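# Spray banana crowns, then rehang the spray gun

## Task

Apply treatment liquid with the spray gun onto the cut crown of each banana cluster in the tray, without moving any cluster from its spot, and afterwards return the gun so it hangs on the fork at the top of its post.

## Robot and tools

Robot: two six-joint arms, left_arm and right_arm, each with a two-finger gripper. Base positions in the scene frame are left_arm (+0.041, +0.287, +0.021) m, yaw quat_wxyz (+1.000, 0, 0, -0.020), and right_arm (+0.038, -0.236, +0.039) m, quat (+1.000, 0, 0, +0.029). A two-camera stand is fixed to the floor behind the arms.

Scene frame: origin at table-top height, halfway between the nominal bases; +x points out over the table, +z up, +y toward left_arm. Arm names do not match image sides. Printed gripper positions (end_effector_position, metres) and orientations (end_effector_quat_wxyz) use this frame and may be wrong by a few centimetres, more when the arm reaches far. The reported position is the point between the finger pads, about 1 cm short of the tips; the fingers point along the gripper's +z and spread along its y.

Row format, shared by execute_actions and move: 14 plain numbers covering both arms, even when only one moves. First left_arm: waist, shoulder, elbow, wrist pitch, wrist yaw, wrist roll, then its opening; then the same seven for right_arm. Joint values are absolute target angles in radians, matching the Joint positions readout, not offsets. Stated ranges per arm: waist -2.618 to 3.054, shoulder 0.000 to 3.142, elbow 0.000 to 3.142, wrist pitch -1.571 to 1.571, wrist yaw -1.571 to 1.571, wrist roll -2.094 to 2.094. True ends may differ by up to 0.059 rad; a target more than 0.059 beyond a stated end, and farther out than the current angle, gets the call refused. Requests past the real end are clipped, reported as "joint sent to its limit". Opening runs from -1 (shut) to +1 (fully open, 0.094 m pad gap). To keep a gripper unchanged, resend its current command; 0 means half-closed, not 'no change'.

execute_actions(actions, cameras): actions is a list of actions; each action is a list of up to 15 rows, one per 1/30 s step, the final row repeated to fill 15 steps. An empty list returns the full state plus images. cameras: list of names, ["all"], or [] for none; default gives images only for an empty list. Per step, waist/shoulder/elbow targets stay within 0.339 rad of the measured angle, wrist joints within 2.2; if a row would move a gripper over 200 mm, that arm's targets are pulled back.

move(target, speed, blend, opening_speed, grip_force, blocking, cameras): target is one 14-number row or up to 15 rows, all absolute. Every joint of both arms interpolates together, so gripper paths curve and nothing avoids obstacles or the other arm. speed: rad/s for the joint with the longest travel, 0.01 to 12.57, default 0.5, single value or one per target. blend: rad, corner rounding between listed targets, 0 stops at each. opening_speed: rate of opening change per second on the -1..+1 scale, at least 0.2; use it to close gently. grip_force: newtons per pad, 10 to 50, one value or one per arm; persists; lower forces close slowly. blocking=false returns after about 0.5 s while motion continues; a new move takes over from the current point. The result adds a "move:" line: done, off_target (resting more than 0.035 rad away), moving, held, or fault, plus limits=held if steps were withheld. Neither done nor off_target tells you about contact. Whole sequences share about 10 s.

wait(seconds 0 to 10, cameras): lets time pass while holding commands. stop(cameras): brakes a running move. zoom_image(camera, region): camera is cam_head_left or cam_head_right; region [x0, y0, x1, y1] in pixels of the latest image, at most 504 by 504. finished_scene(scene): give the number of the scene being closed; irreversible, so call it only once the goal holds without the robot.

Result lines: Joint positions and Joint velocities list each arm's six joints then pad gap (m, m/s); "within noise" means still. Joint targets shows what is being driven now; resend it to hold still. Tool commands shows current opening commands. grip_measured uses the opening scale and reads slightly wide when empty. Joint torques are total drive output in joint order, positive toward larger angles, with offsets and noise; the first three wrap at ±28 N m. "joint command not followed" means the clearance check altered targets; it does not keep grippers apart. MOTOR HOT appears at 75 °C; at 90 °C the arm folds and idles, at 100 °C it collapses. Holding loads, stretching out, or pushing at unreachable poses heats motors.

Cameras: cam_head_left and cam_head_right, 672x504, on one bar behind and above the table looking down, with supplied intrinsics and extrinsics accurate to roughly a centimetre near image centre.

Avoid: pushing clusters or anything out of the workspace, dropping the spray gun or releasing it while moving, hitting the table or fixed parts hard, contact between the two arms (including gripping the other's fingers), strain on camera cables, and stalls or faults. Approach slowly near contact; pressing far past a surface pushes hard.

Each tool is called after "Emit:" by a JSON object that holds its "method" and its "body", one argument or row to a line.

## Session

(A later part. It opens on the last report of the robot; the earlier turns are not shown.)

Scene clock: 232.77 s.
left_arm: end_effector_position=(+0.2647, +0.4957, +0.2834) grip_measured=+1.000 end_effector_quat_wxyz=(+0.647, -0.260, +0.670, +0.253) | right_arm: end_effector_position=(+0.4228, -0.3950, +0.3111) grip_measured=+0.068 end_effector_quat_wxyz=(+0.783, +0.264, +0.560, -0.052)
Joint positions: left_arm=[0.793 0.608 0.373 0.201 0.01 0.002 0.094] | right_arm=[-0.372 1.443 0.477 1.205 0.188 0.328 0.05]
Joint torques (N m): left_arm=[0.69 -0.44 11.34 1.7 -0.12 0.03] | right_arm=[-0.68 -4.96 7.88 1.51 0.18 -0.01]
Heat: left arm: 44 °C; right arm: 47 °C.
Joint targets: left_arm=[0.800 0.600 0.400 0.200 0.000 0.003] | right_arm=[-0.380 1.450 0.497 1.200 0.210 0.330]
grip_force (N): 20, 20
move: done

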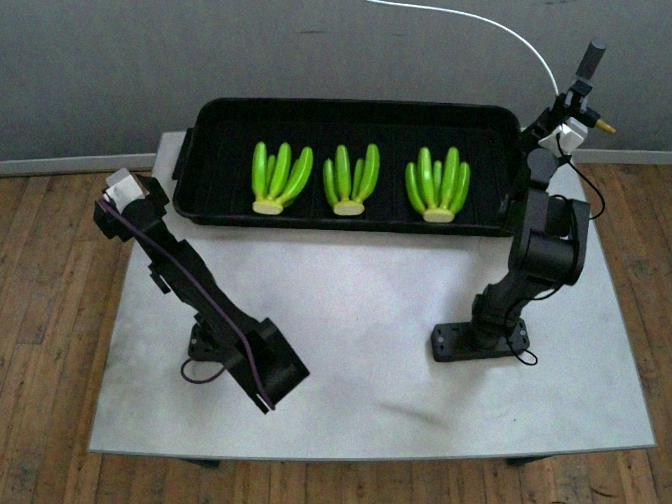

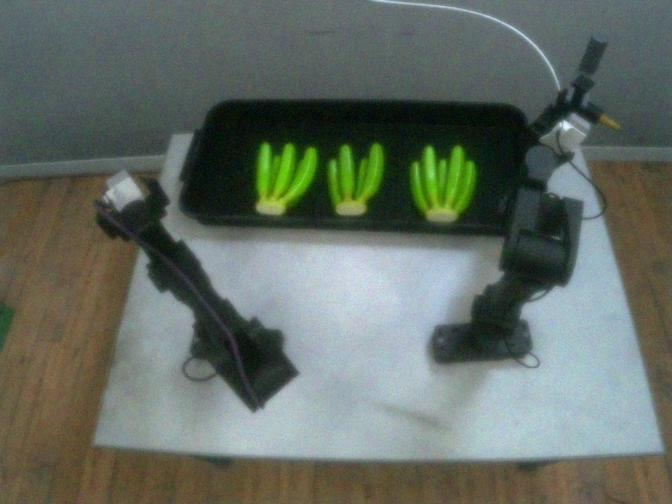

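Emit:
{"method": "move", "body": {
  "target": [0.8,0.6,0.4,0.2,0,0.003,1,-0.363,1.325,0.405,1.18,0.205,0.33,-0.6],
  "speed": 0.15,
  "cameras": ["all"]
}}

Emit:
{"method": "zoom_image", "body": {
  "camera": "cam_head_left",
  "region": [520, 60, 620, 160]
}}

Scene clock: 257.63 s.
left_arm: end_effector_position=(+0.2647, +0.4957, +0.2834) grip_measured=+1.000 end_effector_quat_wxyz=(+0.647, -0.260, +0.670, +0.253) | right_arm: end_effector_position=(+0.4060, -0.3877, +0.3155) grip_measured=+0.056 end_effector_quat_wxyz=(+0.785, +0.262, +0.559, -0.050)
Joint positions: left_arm=[0.793 0.608 0.373 0.201 0.01 0.002 0.094] | right_arm=[-0.369 1.349 0.421 1.173 0.186 0.328 0.05]
Joint torques (N m): left_arm=[0.65 -0.44 11.37 1.71 -0.11 0.05] | right_arm=[0.61 -6.8 5.11 1.6 0.14 0]
Heat: left arm: 44 °C; right arm: 47 °C.
Joint targets: left_arm=[0.800 0.600 0.400 0.200 0.000 0.003] | right_arm=[-0.363 1.325 0.405 1.180 0.205 0.330]
grip_force (N): 20, 20
move: done

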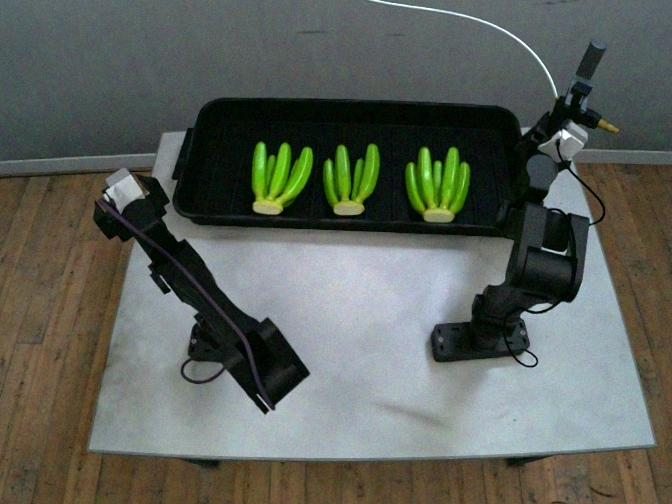

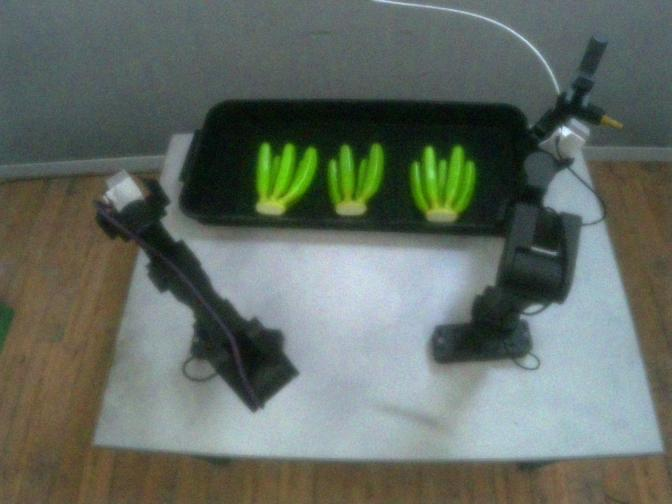

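Scaled by 5.040 from the camera's 672x504 image, which has a finer 960x720 frame.

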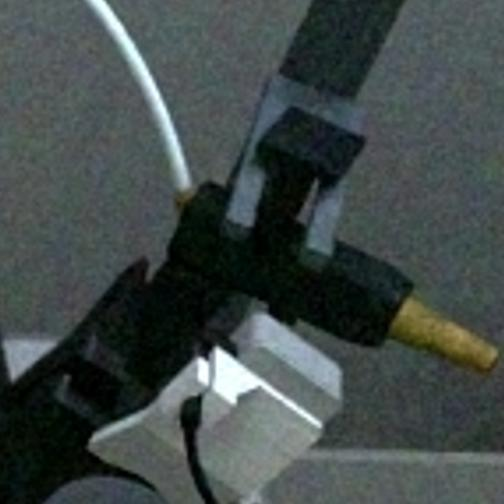

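Emit:
{"method": "move", "body": {
  "target": [0.8,0.6,0.4,0.2,0,0.003,1,-0.336,1.21,0.315,1.14,0.22,0.33,-0.6],
  "speed": 0.15,
  "cameras": ["all"]
}}

Emit:
{"method": "zoom_image", "body": {
  "camera": "cam_head_left",
  "region": [520, 60, 620, 160]
}}

Scene clock: 269.77 s.
left_arm: end_effector_position=(+0.2647, +0.4957, +0.2834) grip_measured=+1.000 end_effector_quat_wxyz=(+0.647, -0.260, +0.670, +0.253) | right_arm: end_effector_position=(+0.3829, -0.3740, +0.3288) grip_measured=+0.056 end_effector_quat_wxyz=(+0.800, +0.257, +0.540, -0.044)
Joint positions: left_arm=[0.793 0.608 0.373 0.201 0.01 0.002 0.094] | right_arm=[-0.343 1.226 0.351 1.17 0.204 0.328 0.05]
Joint torques (N m): left_arm=[0.66 -0.4 11.44 1.72 -0.13 0.03] | right_arm=[0.49 -4.98 3.93 1.22 0.1 0.06]
Heat: left arm: 44 °C; right arm: 45 °C.
Joint targets: left_arm=[0.800 0.600 0.400 0.200 0.000 0.003] | right_arm=[-0.336 1.210 0.315 1.140 0.220 0.330]
grip_force (N): 20, 20
move: off_target (right_arm); right_arm: the elbow is farthest, 0.036 rad from its target

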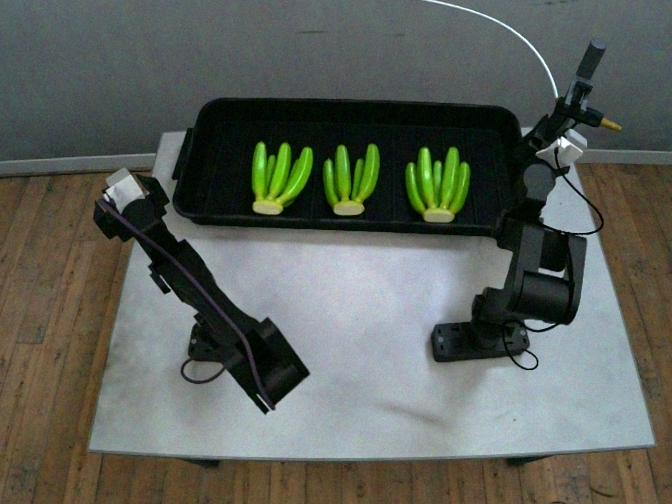

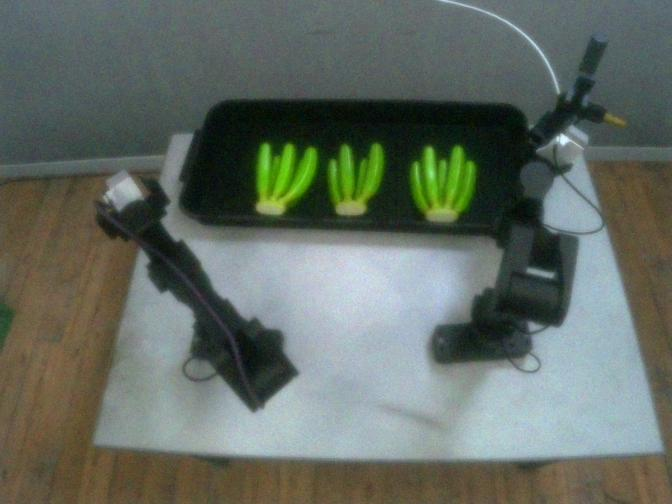

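Scaled by 5.040 from the camera's 672x504 image, which has a finer 960x720 frame.

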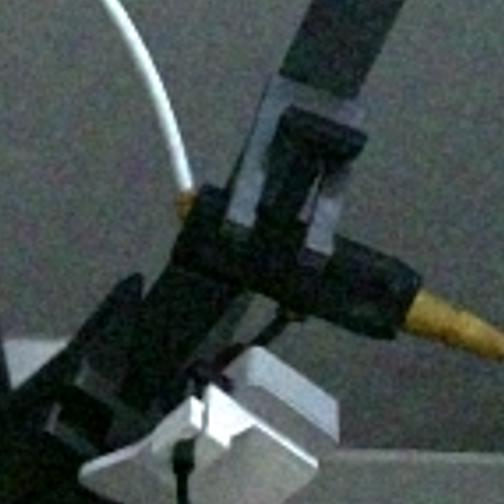

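Emit:
{"method": "move", "body": {
  "target": [0.8,0.6,0.4,0.2,0,0.003,1,-0.338,1.225,0.285,1.10,0.215,0.33,-0.6],
  "speed": 0.15,
  "cameras": ["all"]
}}

Emit:
{"method": "zoom_image", "body": {
  "camera": "cam_head_left",
  "region": [520, 60, 620, 160]
}}

Emit:
{"method": "zoom_image", "body": {
  "camera": "cam_head_left",
  "region": [560, 70, 610, 120]
}}

Scene clock: 278.77 s.
left_arm: end_effector_position=(+0.2647, +0.4957, +0.2834) grip_measured=+1.000 end_effector_quat_wxyz=(+0.647, -0.260, +0.670, +0.253) | right_arm: end_effector_position=(+0.3815, -0.3731, +0.3286) grip_measured=+0.056 end_effector_quat_wxyz=(+0.802, +0.256, +0.538, -0.043)
Joint positions: left_arm=[0.793 0.608 0.373 0.201 0.01 0.002 0.094] | right_arm=[-0.343 1.226 0.342 1.185 0.202 0.328 0.05]
Joint torques (N m): left_arm=[0.7 -0.36 11.36 1.71 -0.13 0.02] | right_arm=[0.46 -3.54 1.94 0.74 0.08 0.05]
Heat: left arm: 44 °C; right arm: 45 °C.
Joint targets: left_arm=[0.800 0.600 0.400 0.200 0.000 0.003] | right_arm=[-0.338 1.225 0.285 1.100 0.215 0.330]
grip_force (N): 20, 20
move: off_target (right_arm); right_arm: the wrist pitch is farthest, 0.085 rad from its target

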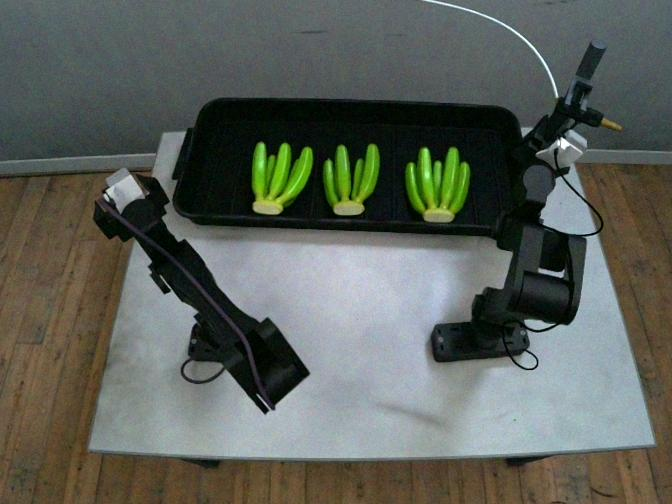

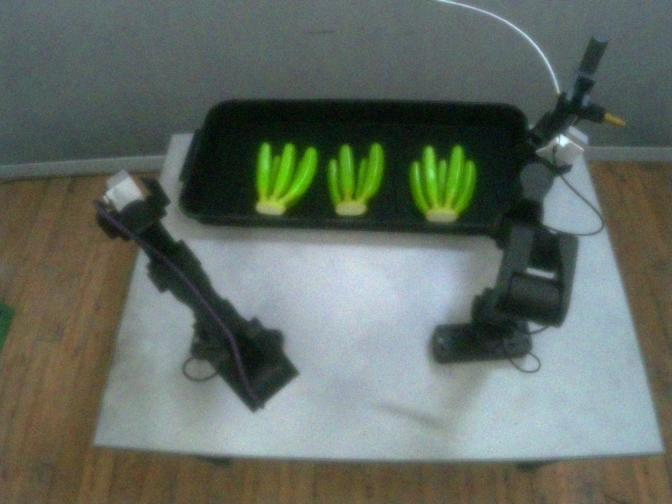

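Scaled by 5.040 from the camera's 672x504 image, which has a finer 960x720 frame.

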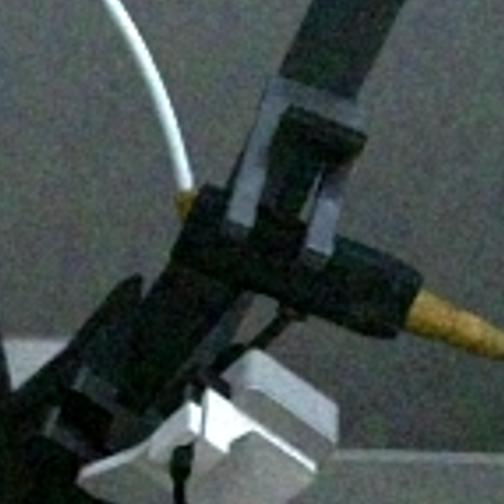

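Scaled by 10.080 from the camera's 672x504 image, which has a finer 960x720 frame.

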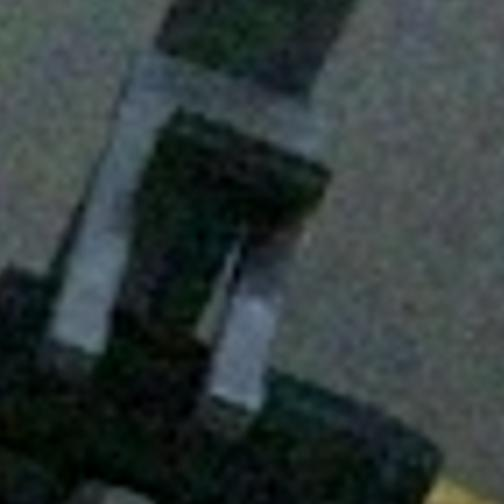

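Emit:
{"method": "move", "body": {
  "target": [
    [0.8,0.6,0.4,0.2,0,0.003,1,-0.366,1.345,0.42,1.18,0.20,0.33,-0.6],
    [0.8,0.6,0.4,0.2,0,0.003,1,-0.380,1.45,0.49,1.195,0.19,0.33,-0.6]
  ],
  "speed": 0.15,
  "blend": 0.01,
  "cameras": ["all"]
}}

Emit:
{"method": "zoom_image", "body": {
  "camera": "cam_head_left",
  "region": [520, 60, 620, 160]
}}

Emit:
{"method": "zoom_image", "body": {
  "camera": "cam_head_left",
  "region": [560, 70, 610, 120]
}}

Scene clock: 307.97 s.
left_arm: end_effector_position=(+0.2647, +0.4957, +0.2834) grip_measured=+1.000 end_effector_quat_wxyz=(+0.647, -0.260, +0.670, +0.253) | right_arm: end_effector_position=(+0.4241, -0.3880, +0.3107) grip_measured=+0.056 end_effector_quat_wxyz=(+0.784, +0.254, +0.565, -0.045)
Joint positions: left_arm=[0.793 0.608 0.373 0.201 0.01 0.002 0.094] | right_arm=[-0.363 1.435 0.469 1.204 0.169 0.325 0.05]
Joint torques (N m): left_arm=[0.69 -0.42 11.34 1.7 -0.13 0.04] | right_arm=[-1.35 -4.15 8.05 1.48 0.2 0.07]
Heat: left arm: 44 °C; right arm: 43 °C.
Joint targets: left_arm=[0.800 0.600 0.400 0.200 0.000 0.003] | right_arm=[-0.380 1.450 0.490 1.195 0.190 0.330]
grip_force (N): 20, 20
move: done

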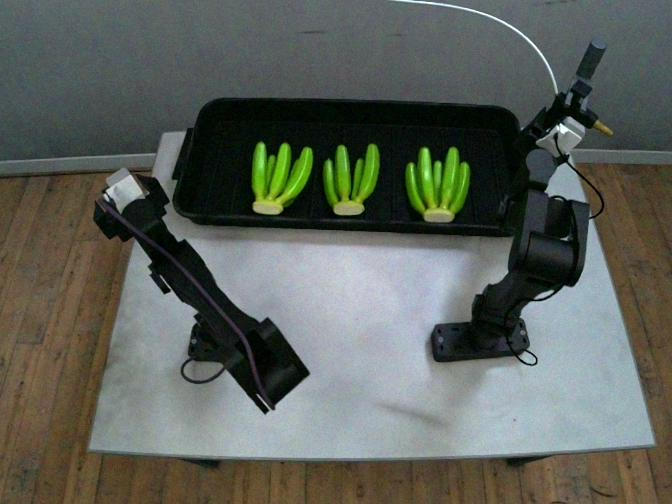

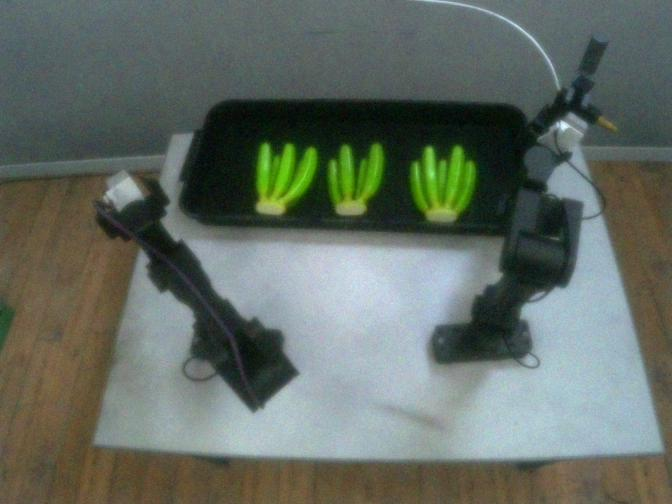

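Scaled by 5.040 from the camera's 672x504 image, which has a finer 960x720 frame.

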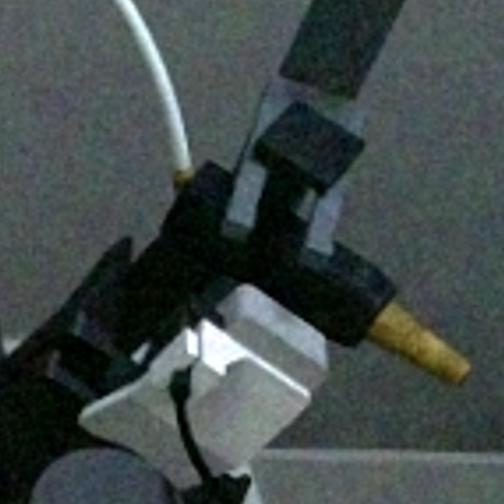

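Scaled by 10.080 from the camera's 672x504 image, which has a finer 960x720 frame.

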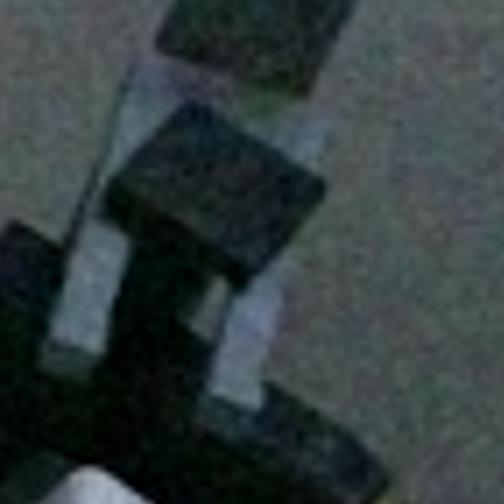

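Emit:
{"method": "move", "body": {
  "target": [0.8,0.6,0.4,0.2,0,0.003,1,-0.572,1.475,0.512,1.19,-0.334,0.27,-0.6],
  "speed": 0.15,
  "grip_force": 25,
  "cameras": ["all"]
}}

Emit:
{"method": "zoom_image", "body": {
  "camera": "cam_head_left",
  "region": [520, 60, 620, 160]
}}

Emit:
{"method": "zoom_image", "body": {
  "camera": "cam_head_left",
  "region": [560, 70, 610, 120]
}}

Scene clock: 323.90 s.
left_arm: end_effector_position=(+0.2647, +0.4957, +0.2834) grip_measured=+1.000 end_effector_quat_wxyz=(+0.647, -0.260, +0.670, +0.253) | right_arm: end_effector_position=(+0.4267, -0.3883, +0.3085) grip_measured=-0.033 end_effector_quat_wxyz=(+0.781, +0.127, +0.611, +0.012)
Joint positions: left_arm=[0.793 0.608 0.373 0.201 0.01 0.002 0.094] | right_arm=[-0.568 1.46 0.489 1.206 -0.313 0.294 0.045]
Joint torques (N m): left_arm=[0.79 -0.4 11.4 1.71 -0.12 0.05] | right_arm=[-0.44 -4.15 7.98 1.39 -0.19 -0.23]
Heat: left arm: 44 °C; right arm: 47 °C.
Joint targets: left_arm=[0.800 0.600 0.400 0.200 0.000 0.003] | right_arm=[-0.572 1.475 0.512 1.190 -0.334 0.270]
grip_force (N): 25, 25
move: done

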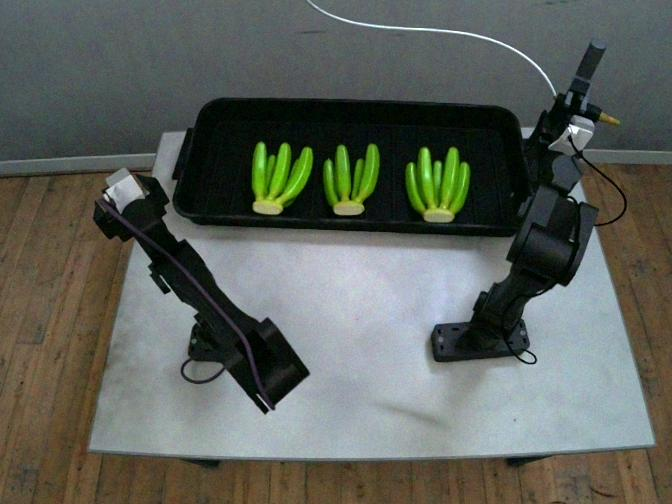

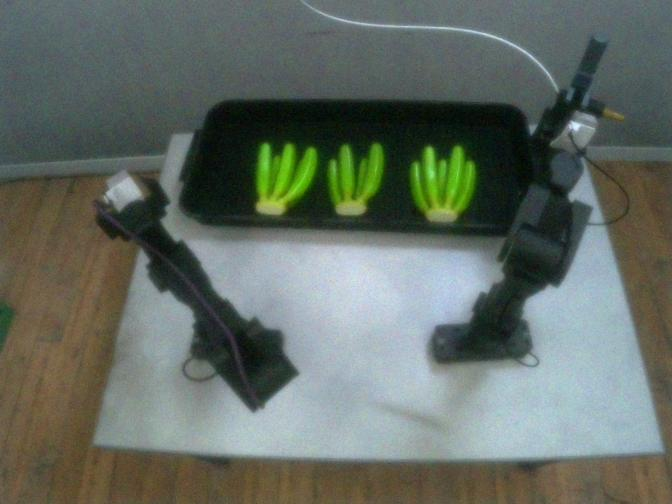

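Scaled by 5.040 from the camera's 672x504 image, which has a finer 960x720 frame.

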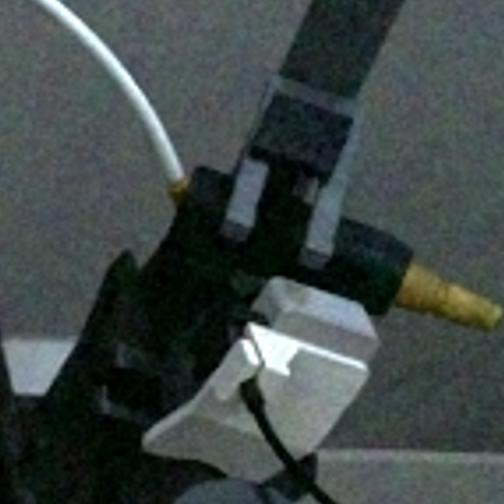

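Scaled by 10.080 from the camera's 672x504 image, which has a finer 960x720 frame.

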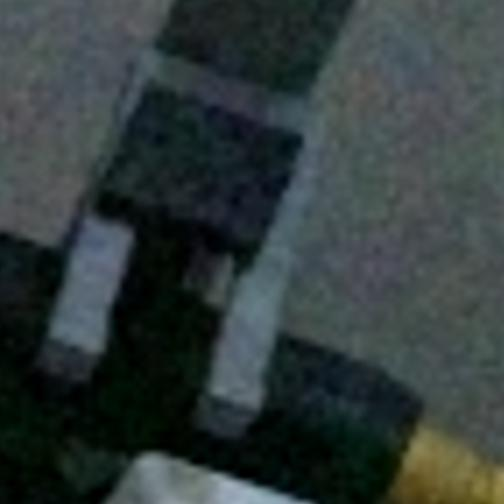

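Emit:
{"method": "move", "body": {
  "target": [
    [0.8,0.6,0.4,0.2,0,0.003,1,-0.570,1.47,0.535,1.17,-0.315,0.285,-0.6],
    [0.8,0.6,0.4,0.2,0,0.003,1,-0.556,1.305,0.41,1.142,-0.301,0.285,-0.6]
  ],
  "speed": 0.15,
  "cameras": ["all"]
}}

Emit:
{"method": "zoom_image", "body": {
  "camera": "cam_head_left",
  "region": [520, 60, 620, 160]
}}

Scene clock: 346.00 s.
left_arm: end_effector_position=(+0.2647, +0.4957, +0.2834) grip_measured=+1.000 end_effector_quat_wxyz=(+0.647, -0.260, +0.670, +0.253) | right_arm: end_effector_position=(+0.4075, -0.3770, +0.3087) grip_measured=-0.047 end_effector_quat_wxyz=(+0.774, +0.131, +0.619, +0.014)
Joint positions: left_arm=[0.793 0.608 0.373 0.201 0.01 0.002 0.094] | right_arm=[-0.566 1.331 0.421 1.121 -0.311 0.292 0.045]
Joint torques (N m): left_arm=[0.69 -0.42 11.33 1.71 -0.13 0.04] | right_arm=[0.83 -7.04 5.41 1.74 0.13 -0.05]
Heat: left arm: 44 °C; right arm: 45 °C.
Joint targets: left_arm=[0.800 0.600 0.400 0.200 0.000 0.003] | right_arm=[-0.556 1.305 0.410 1.142 -0.301 0.285]
grip_force (N): 25, 25
move: done

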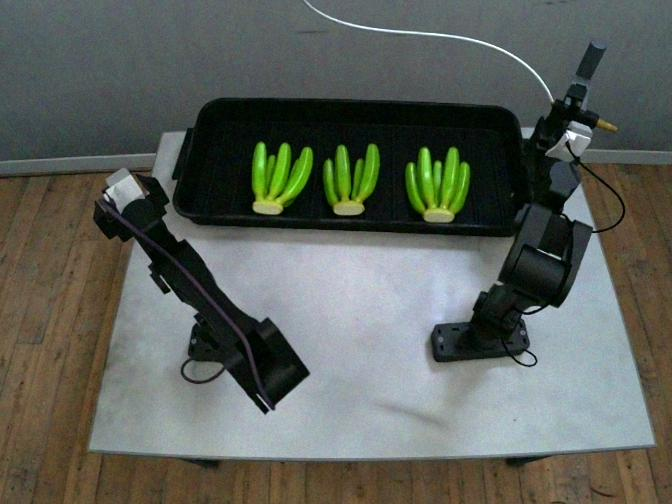

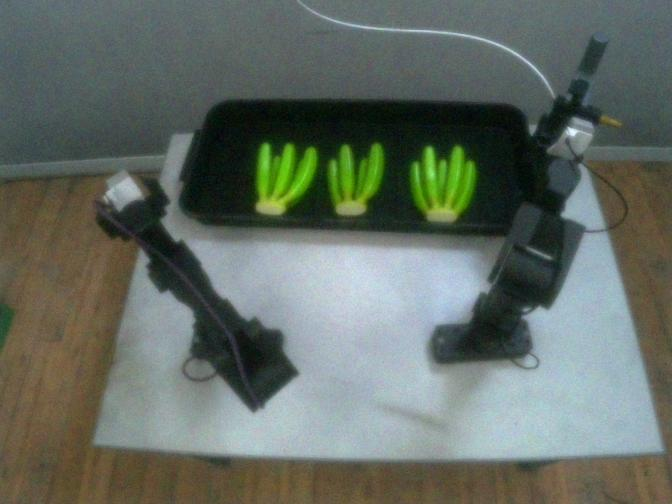

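Scaled by 5.040 from the camera's 672x504 image, which has a finer 960x720 frame.

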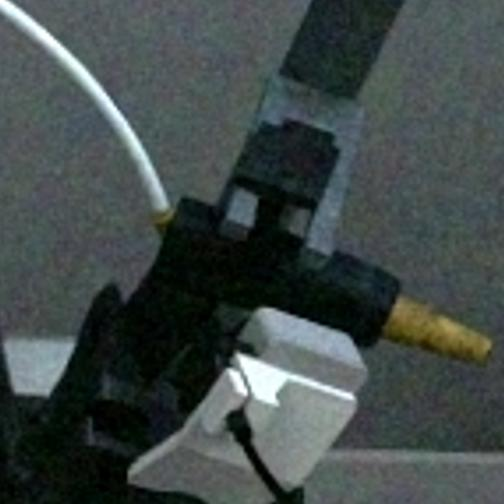

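Emit:
{"method": "move", "body": {
  "target": [
    [0.8,0.6,0.4,0.2,0,0.003,1,-0.564,1.173,0.333,1.089,-0.309,0.285,-0.6],
    [0.8,0.6,0.4,0.2,0,0.003,1,-0.581,0.915,0.225,0.945,-0.326,0.285,-0.6]
  ],
  "speed": 0.15,
  "blend": 0.02,
  "cameras": ["all"]
}}

Emit:
{"method": "zoom_image", "body": {
  "camera": "cam_head_left",
  "region": [520, 60, 620, 160]
}}

Scene clock: 356.50 s.
left_arm: end_effector_position=(+0.2647, +0.4957, +0.2834) grip_measured=+1.000 end_effector_quat_wxyz=(+0.647, -0.260, +0.670, +0.253) | right_arm: end_effector_position=(+0.3486, -0.3461, +0.3150) grip_measured=-0.060 end_effector_quat_wxyz=(+0.781, +0.129, +0.612, +0.013)
Joint positions: left_arm=[0.793 0.608 0.373 0.201 0.01 0.002 0.094] | right_arm=[-0.574 0.935 0.238 0.929 -0.317 0.297 0.044]
Joint torques (N m): left_arm=[0.7 -0.44 11.37 1.69 -0.13 0.03] | right_arm=[-0.65 -3.49 6.12 1.73 -0.13 -0.13]
Heat: left arm: 44 °C; right arm: 44 °C.
Joint targets: left_arm=[0.800 0.600 0.400 0.200 0.000 0.003] | right_arm=[-0.581 0.915 0.225 0.945 -0.326 0.285]
grip_force (N): 25, 25
move: done

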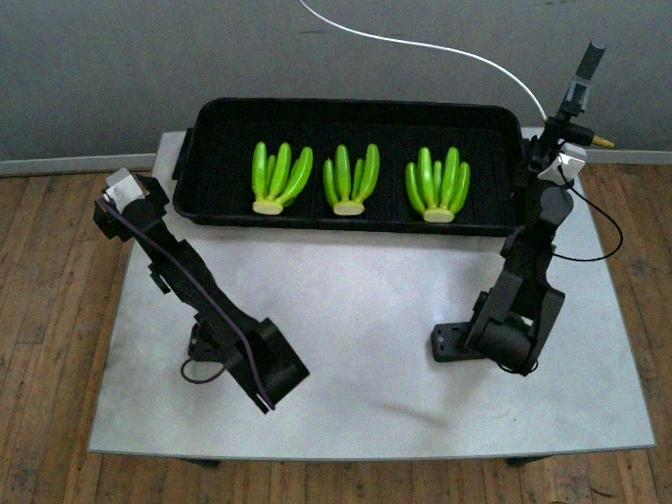

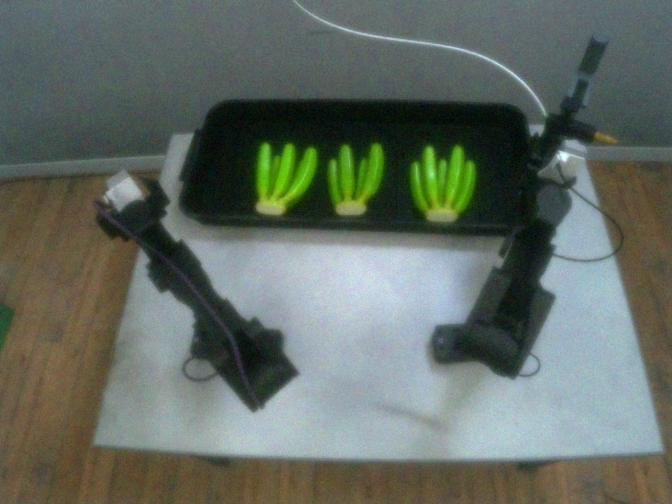

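Scaled by 5.040 from the camera's 672x504 image, which has a finer 960x720 frame.

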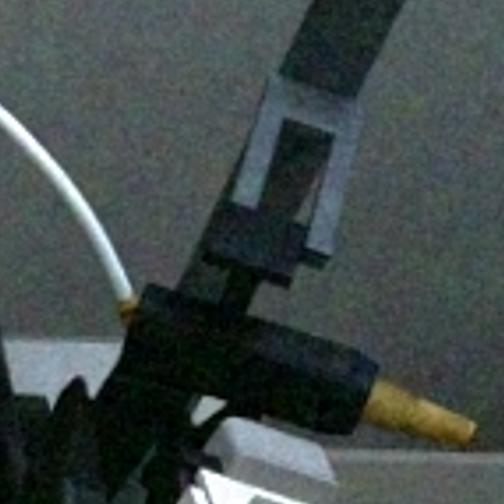

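Emit:
{"method": "move", "body": {
  "target": [
    [1.1,0.6,0.4,0.2,0,0.003,1,-0.55,0.75,0.25,0.75,-0.28,0.29,-0.6],
    [1.5,0.6,0.4,0.2,0,0.003,1,0.1,0.78,0.22,0.8,-0.05,1.2,-0.6],
    [1.5,0.6,0.4,0.2,0,0.003,1,0.295,0.95,0.17,1.02,0,1.75,-0.6],
    [1.5,0.6,0.4,0.2,0,0.003,1,0.295,1.129,0.128,1.22,0,1.75,-0.6]
  ],
  "speed": [0.25,0.45,0.5,0.2],
  "blend": 0.04,
  "cameras": ["all"]
}}

Emit:
{"method": "zoom_image", "body": {
  "camera": "cam_head_left",
  "region": [370, 110, 490, 230]
}}

Emit:
{"method": "zoom_image", "body": {
  "camera": "cam_head_right",
  "region": [370, 110, 490, 230]
}}

Scene clock: 395.63 s.
left_arm: end_effector_position=(+0.0775, +0.5908, +0.2833) grip_measured=+1.000 end_effector_quat_wxyz=(+0.521, -0.475, +0.540, +0.460) | right_arm: end_effector_position=(+0.3551, -0.1187, +0.2694) grip_measured=-0.067 end_effector_quat_wxyz=(+0.378, +0.414, +0.489, +0.669)
Joint positions: left_arm=[1.493 0.608 0.373 0.201 0.01 0.002 0.094] | right_arm=[0.287 1.129 0.137 1.173 -0.009 1.76 0.044]
Joint torques (N m): left_arm=[0.7 -0.44 11.4 1.69 -0.13 0.04] | right_arm=[0.68 -2.58 5.46 2.03 0.09 -0.09]
Heat: left arm: 44 °C; right arm: 45 °C.
Joint targets: left_arm=[1.500 0.600 0.400 0.200 0.000 0.003] | right_arm=[0.295 1.129 0.128 1.220 0.000 1.750]
grip_force (N): 25, 25
move: off_target (right_arm); right_arm: the wrist pitch is farthest, 0.047 rad from its target

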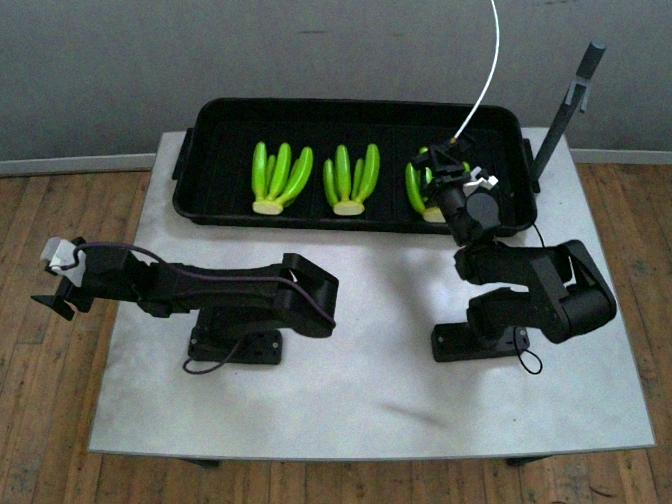

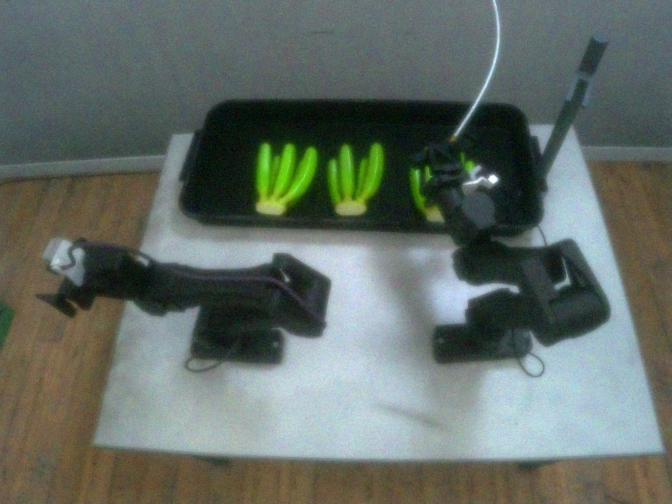

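Scaled by 4.200 from the camera's 672x504 image, which has a finer 960x720 frame.

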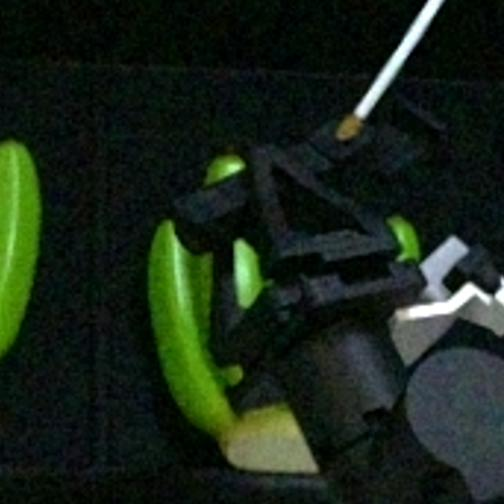

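Scaled by 4.200 from the camera's 672x504 image, which has a finer 960x720 frame.

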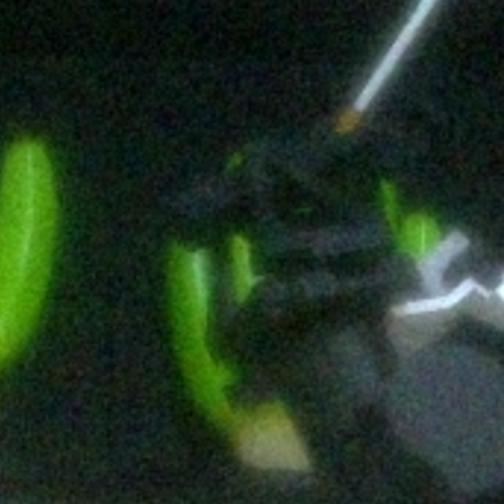

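Emit:
{"method": "move", "body": {
  "target": [1.5,0.6,0.4,0.2,0,0.003,1,0.295,1.129,0.128,1.22,0,1.75,-1],
  "grip_force": 50,
  "opening_speed": 1,
  "cameras": ["cam_head_left"]
}}

Emit:
{"method": "zoom_image", "body": {
  "camera": "cam_head_left",
  "region": [240, 150, 520, 330]
}}

Scene clock: 431.43 s.
left_arm: end_effector_position=(+0.0775, +0.5908, +0.2833) grip_measured=+1.000 end_effector_quat_wxyz=(+0.521, -0.475, +0.540, +0.460) | right_arm: end_effector_position=(+0.3550, -0.1187, +0.2695) grip_measured=-0.105 end_effector_quat_wxyz=(+0.378, +0.414, +0.489, +0.669)
Joint positions: left_arm=[1.493 0.608 0.373 0.201 0.01 0.002 0.094] | right_arm=[0.287 1.129 0.137 1.173 -0.009 1.76 0.042]
Joint torques (N m): left_arm=[0.7 -0.5 11.38 1.69 -0.13 0.03] | right_arm=[0.64 -2.3 5.46 1.98 0.09 -0.11]
Motor temperatures (°C): left_arm=[27 27 34 44 26 26 26] | right_arm=[27 26 44 46 29 24 29]
Heat: left arm: 44 °C; right arm: 46 °C.
Joint targets: left_arm=[1.500 0.600 0.400 0.200 0.000 0.003] | right_arm=[0.295 1.129 0.128 1.220 0.000 1.750]
move: off_target (right_arm); right_arm: the wrist pitch is farthest, 0.047 rad from its target
Images, in order (width x height): cam_head_left 672x504.

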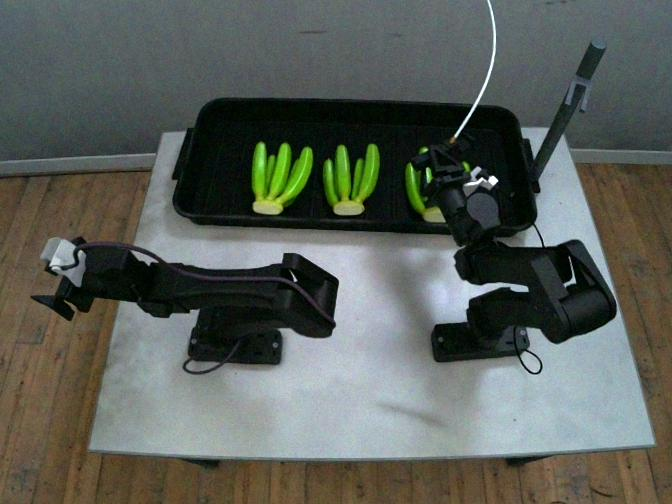

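Scaled by 1.800 from the camera's 672x504 image, which has a finer 960x720 frame.

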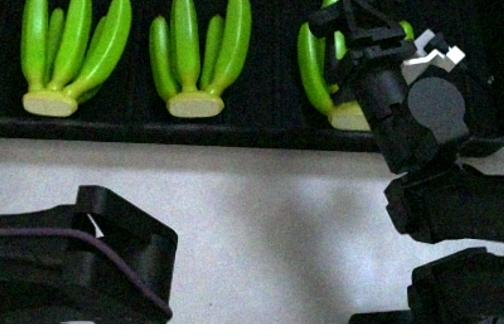

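Emit:
{"method": "move", "body": {
  "target": [
    [1.5,0.6,0.4,0.2,0,0.003,1,0.15,1.129,0.128,1.22,0,1.75,-1],
    [1.5,0.6,0.4,0.2,0,0.003,1,0.45,1.129,0.128,1.22,0,1.75,-1]
  ],
  "speed": 0.12,
  "cameras": ["cam_head_left","cam_head_right"]
}}

Emit:
{"method": "zoom_image", "body": {
  "camera": "cam_head_left",
  "region": [380, 130, 520, 250]
}}

Emit:
{"method": "zoom_image", "body": {
  "camera": "cam_head_right",
  "region": [340, 130, 520, 250]
}}

Scene clock: 445.27 s.
left_arm: end_effector_position=(+0.0775, +0.5908, +0.2833) grip_measured=+1.000 end_effector_quat_wxyz=(+0.521, -0.475, +0.540, +0.460) | right_arm: end_effector_position=(+0.3334, -0.0716, +0.2696) grip_measured=-0.105 end_effector_quat_wxyz=(+0.326, +0.375, +0.519, +0.696)
Joint positions: left_arm=[1.493 0.608 0.373 0.201 0.01 0.002 0.094] | right_arm=[0.442 1.129 0.137 1.174 -0.007 1.761 0.042]
Joint torques (N m): left_arm=[0.77 -0.39 11.34 1.71 -0.12 0.04] | right_arm=[0.76 -2.33 5.31 2.02 0.03 -0.08]
Heat: left arm: 44 °C; right arm: 46 °C.
Joint targets: left_arm=[1.500 0.600 0.400 0.200 0.000 0.003] | right_arm=[0.450 1.129 0.128 1.220 0.000 1.750]
move: off_target (right_arm); right_arm: the wrist pitch is farthest, 0.046 rad from its target

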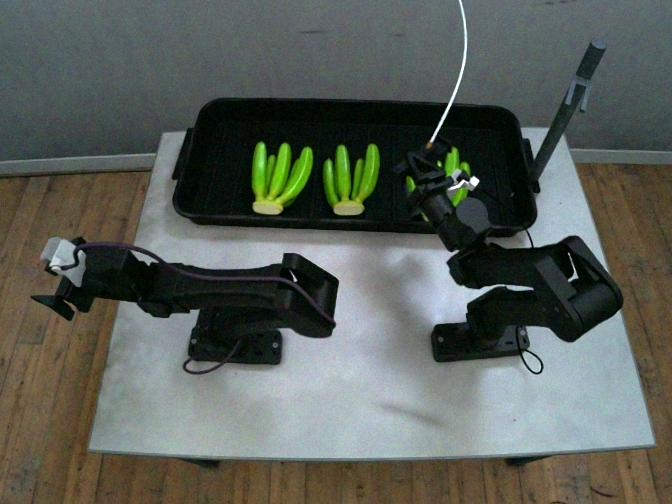

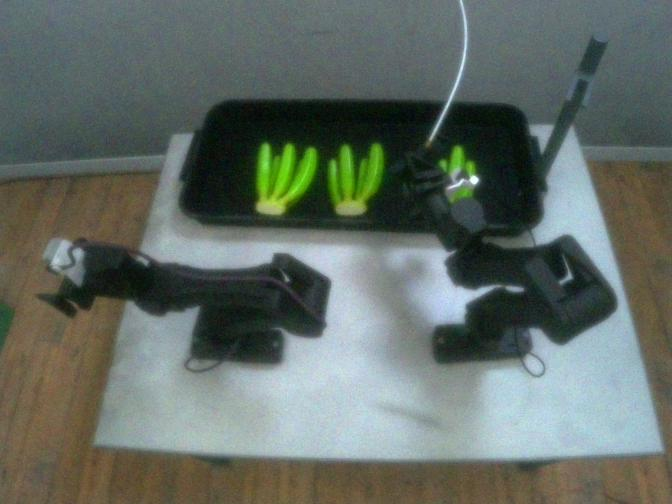

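Scaled by 3.600 from the camera's 672x504 image, which has a finer 960x720 frame.

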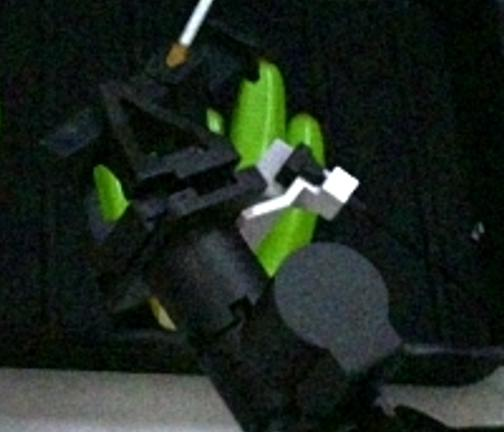

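Scaled by 2.800 from the camera's 672x504 image, which has a finer 960x720 frame.

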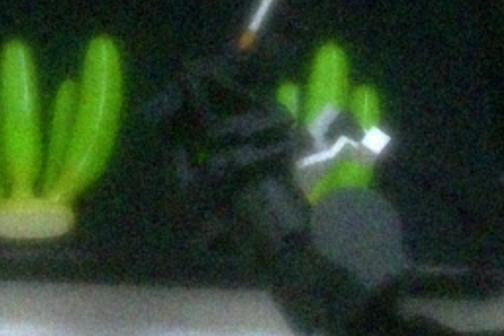

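Emit:
{"method": "move", "body": {
  "target": [1.5,0.6,0.4,0.2,0,0.003,1,0.75,1.692,0.533,1.36,0,1.75,-1],
  "speed": 0.4,
  "cameras": ["cam_head_left","cam_head_right"]
}}

Emit:
{"method": "zoom_image", "body": {
  "camera": "cam_head_left",
  "region": [300, 140, 500, 240]
}}

Emit:
{"method": "zoom_image", "body": {
  "camera": "cam_head_right",
  "region": [300, 140, 500, 240]
}}

Scene clock: 457.37 s.
left_arm: end_effector_position=(+0.0775, +0.5908, +0.2833) grip_measured=+1.000 end_effector_quat_wxyz=(+0.521, -0.475, +0.540, +0.460) | right_arm: end_effector_position=(+0.3465, +0.0874, +0.2490) grip_measured=-0.105 end_effector_quat_wxyz=(+0.212, +0.302, +0.586, +0.721)
Joint positions: left_arm=[1.493 0.608 0.373 0.201 0.01 0.002 0.094] | right_arm=[0.746 1.684 0.502 1.313 -0.005 1.762 0.042]
Joint torques (N m): left_arm=[0.68 -0.43 11.34 1.72 -0.13 0.03] | right_arm=[0.5 -6.46 8.02 2.05 -0.01 -0.07]
Heat: left arm: 44 °C; right arm: 47 °C.
Joint targets: left_arm=[1.500 0.600 0.400 0.200 0.000 0.003] | right_arm=[0.750 1.692 0.533 1.360 0.000 1.750]
move: off_target (right_arm); right_arm: the wrist pitch is farthest, 0.047 rad from its target

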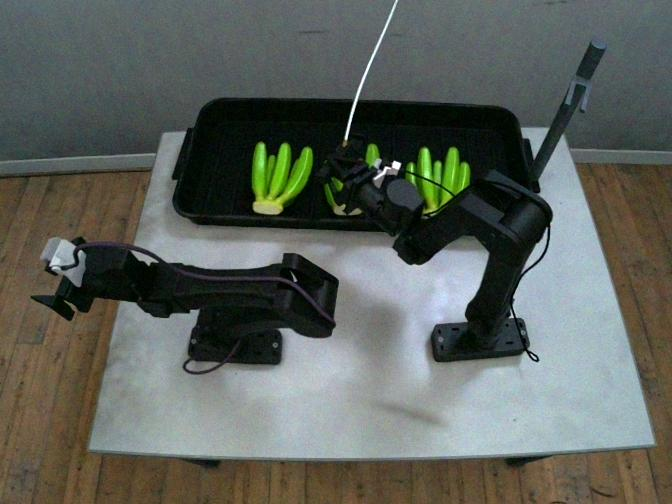

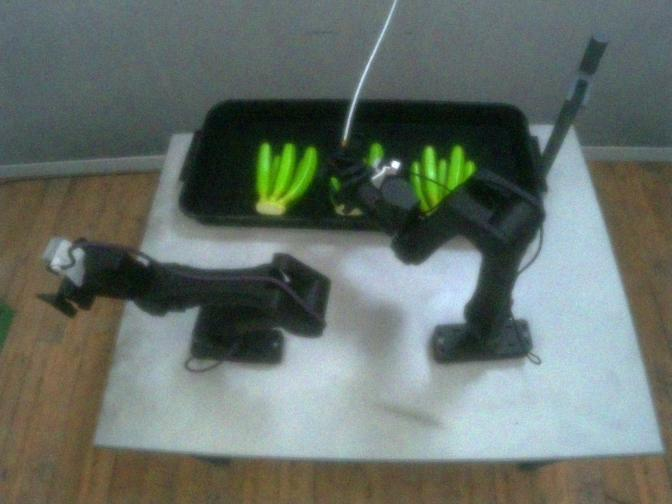

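Scaled by 2.520 from the camera's 672x504 image, which has a finer 960x720 frame.

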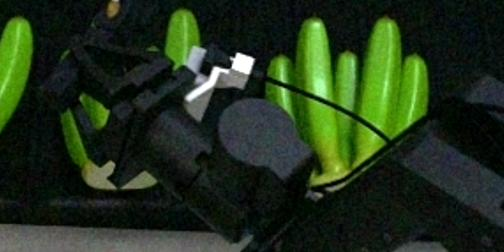

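Scaled by 2.520 from the camera's 672x504 image, which has a finer 960x720 frame.

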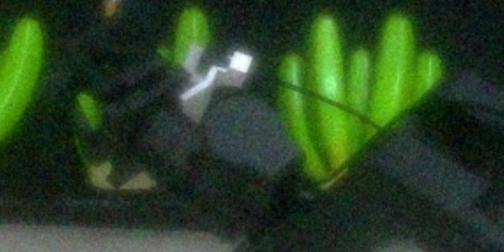

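Emit:
{"method": "move", "body": {
  "target": [
    [1.5,0.6,0.4,0.2,0,0.003,1,0.66,1.585,0.447,1.392,0,1.75,-1],
    [1.5,0.6,0.4,0.2,0,0.003,1,0.748,1.685,0.55,1.385,0,1.75,-1],
    [1.5,0.6,0.4,0.2,0,0.003,1,0.83,1.775,0.67,1.36,0,1.75,-1]
  ],
  "speed": [0.3,0.12,0.12],
  "blend": [0,0.03,0],
  "cameras": ["cam_head_left"]
}}

Emit:
{"method": "zoom_image", "body": {
  "camera": "cam_head_left",
  "region": [300, 140, 500, 240]
}}

Scene clock: 480.90 s.
left_arm: end_effector_position=(+0.0775, +0.5908, +0.2833) grip_measured=+1.000 end_effector_quat_wxyz=(+0.521, -0.475, +0.540, +0.460) | right_arm: end_effector_position=(+0.3391, +0.1325, +0.2729) grip_measured=-0.105 end_effector_quat_wxyz=(+0.190, +0.268, +0.571, +0.752)
Joint positions: left_arm=[1.493 0.608 0.373 0.201 0.01 0.002 0.094] | right_arm=[0.824 1.763 0.638 1.331 -0.002 1.763 0.042]
Joint torques (N m): left_arm=[0.79 -0.44 11.36 1.73 -0.13 0.04] | right_arm=[0.53 -7.12 8.17 1.86 0 -0.09]
Heat: left arm: 44 °C; right arm: 49 °C.
Joint targets: left_arm=[1.500 0.600 0.400 0.200 0.000 0.003] | right_arm=[0.830 1.775 0.670 1.360 0.000 1.750]
move: done
Images, in order (width x height): cam_head_left 672x504.

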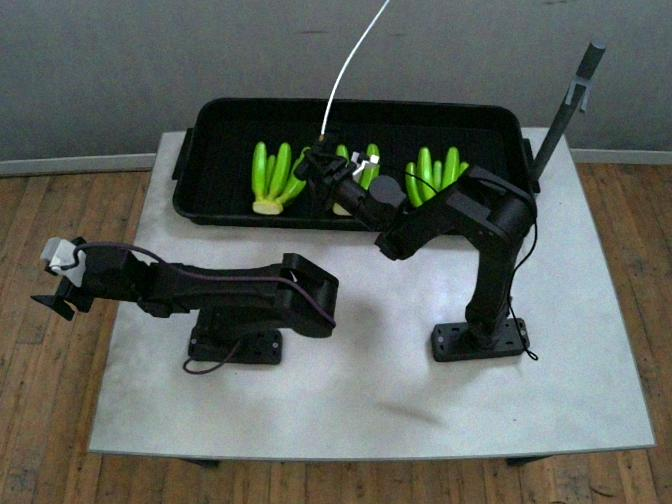

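Scaled by 2.520 from the camera's 672x504 image, which has a finer 960x720 frame.

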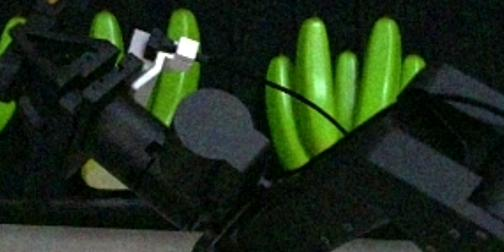

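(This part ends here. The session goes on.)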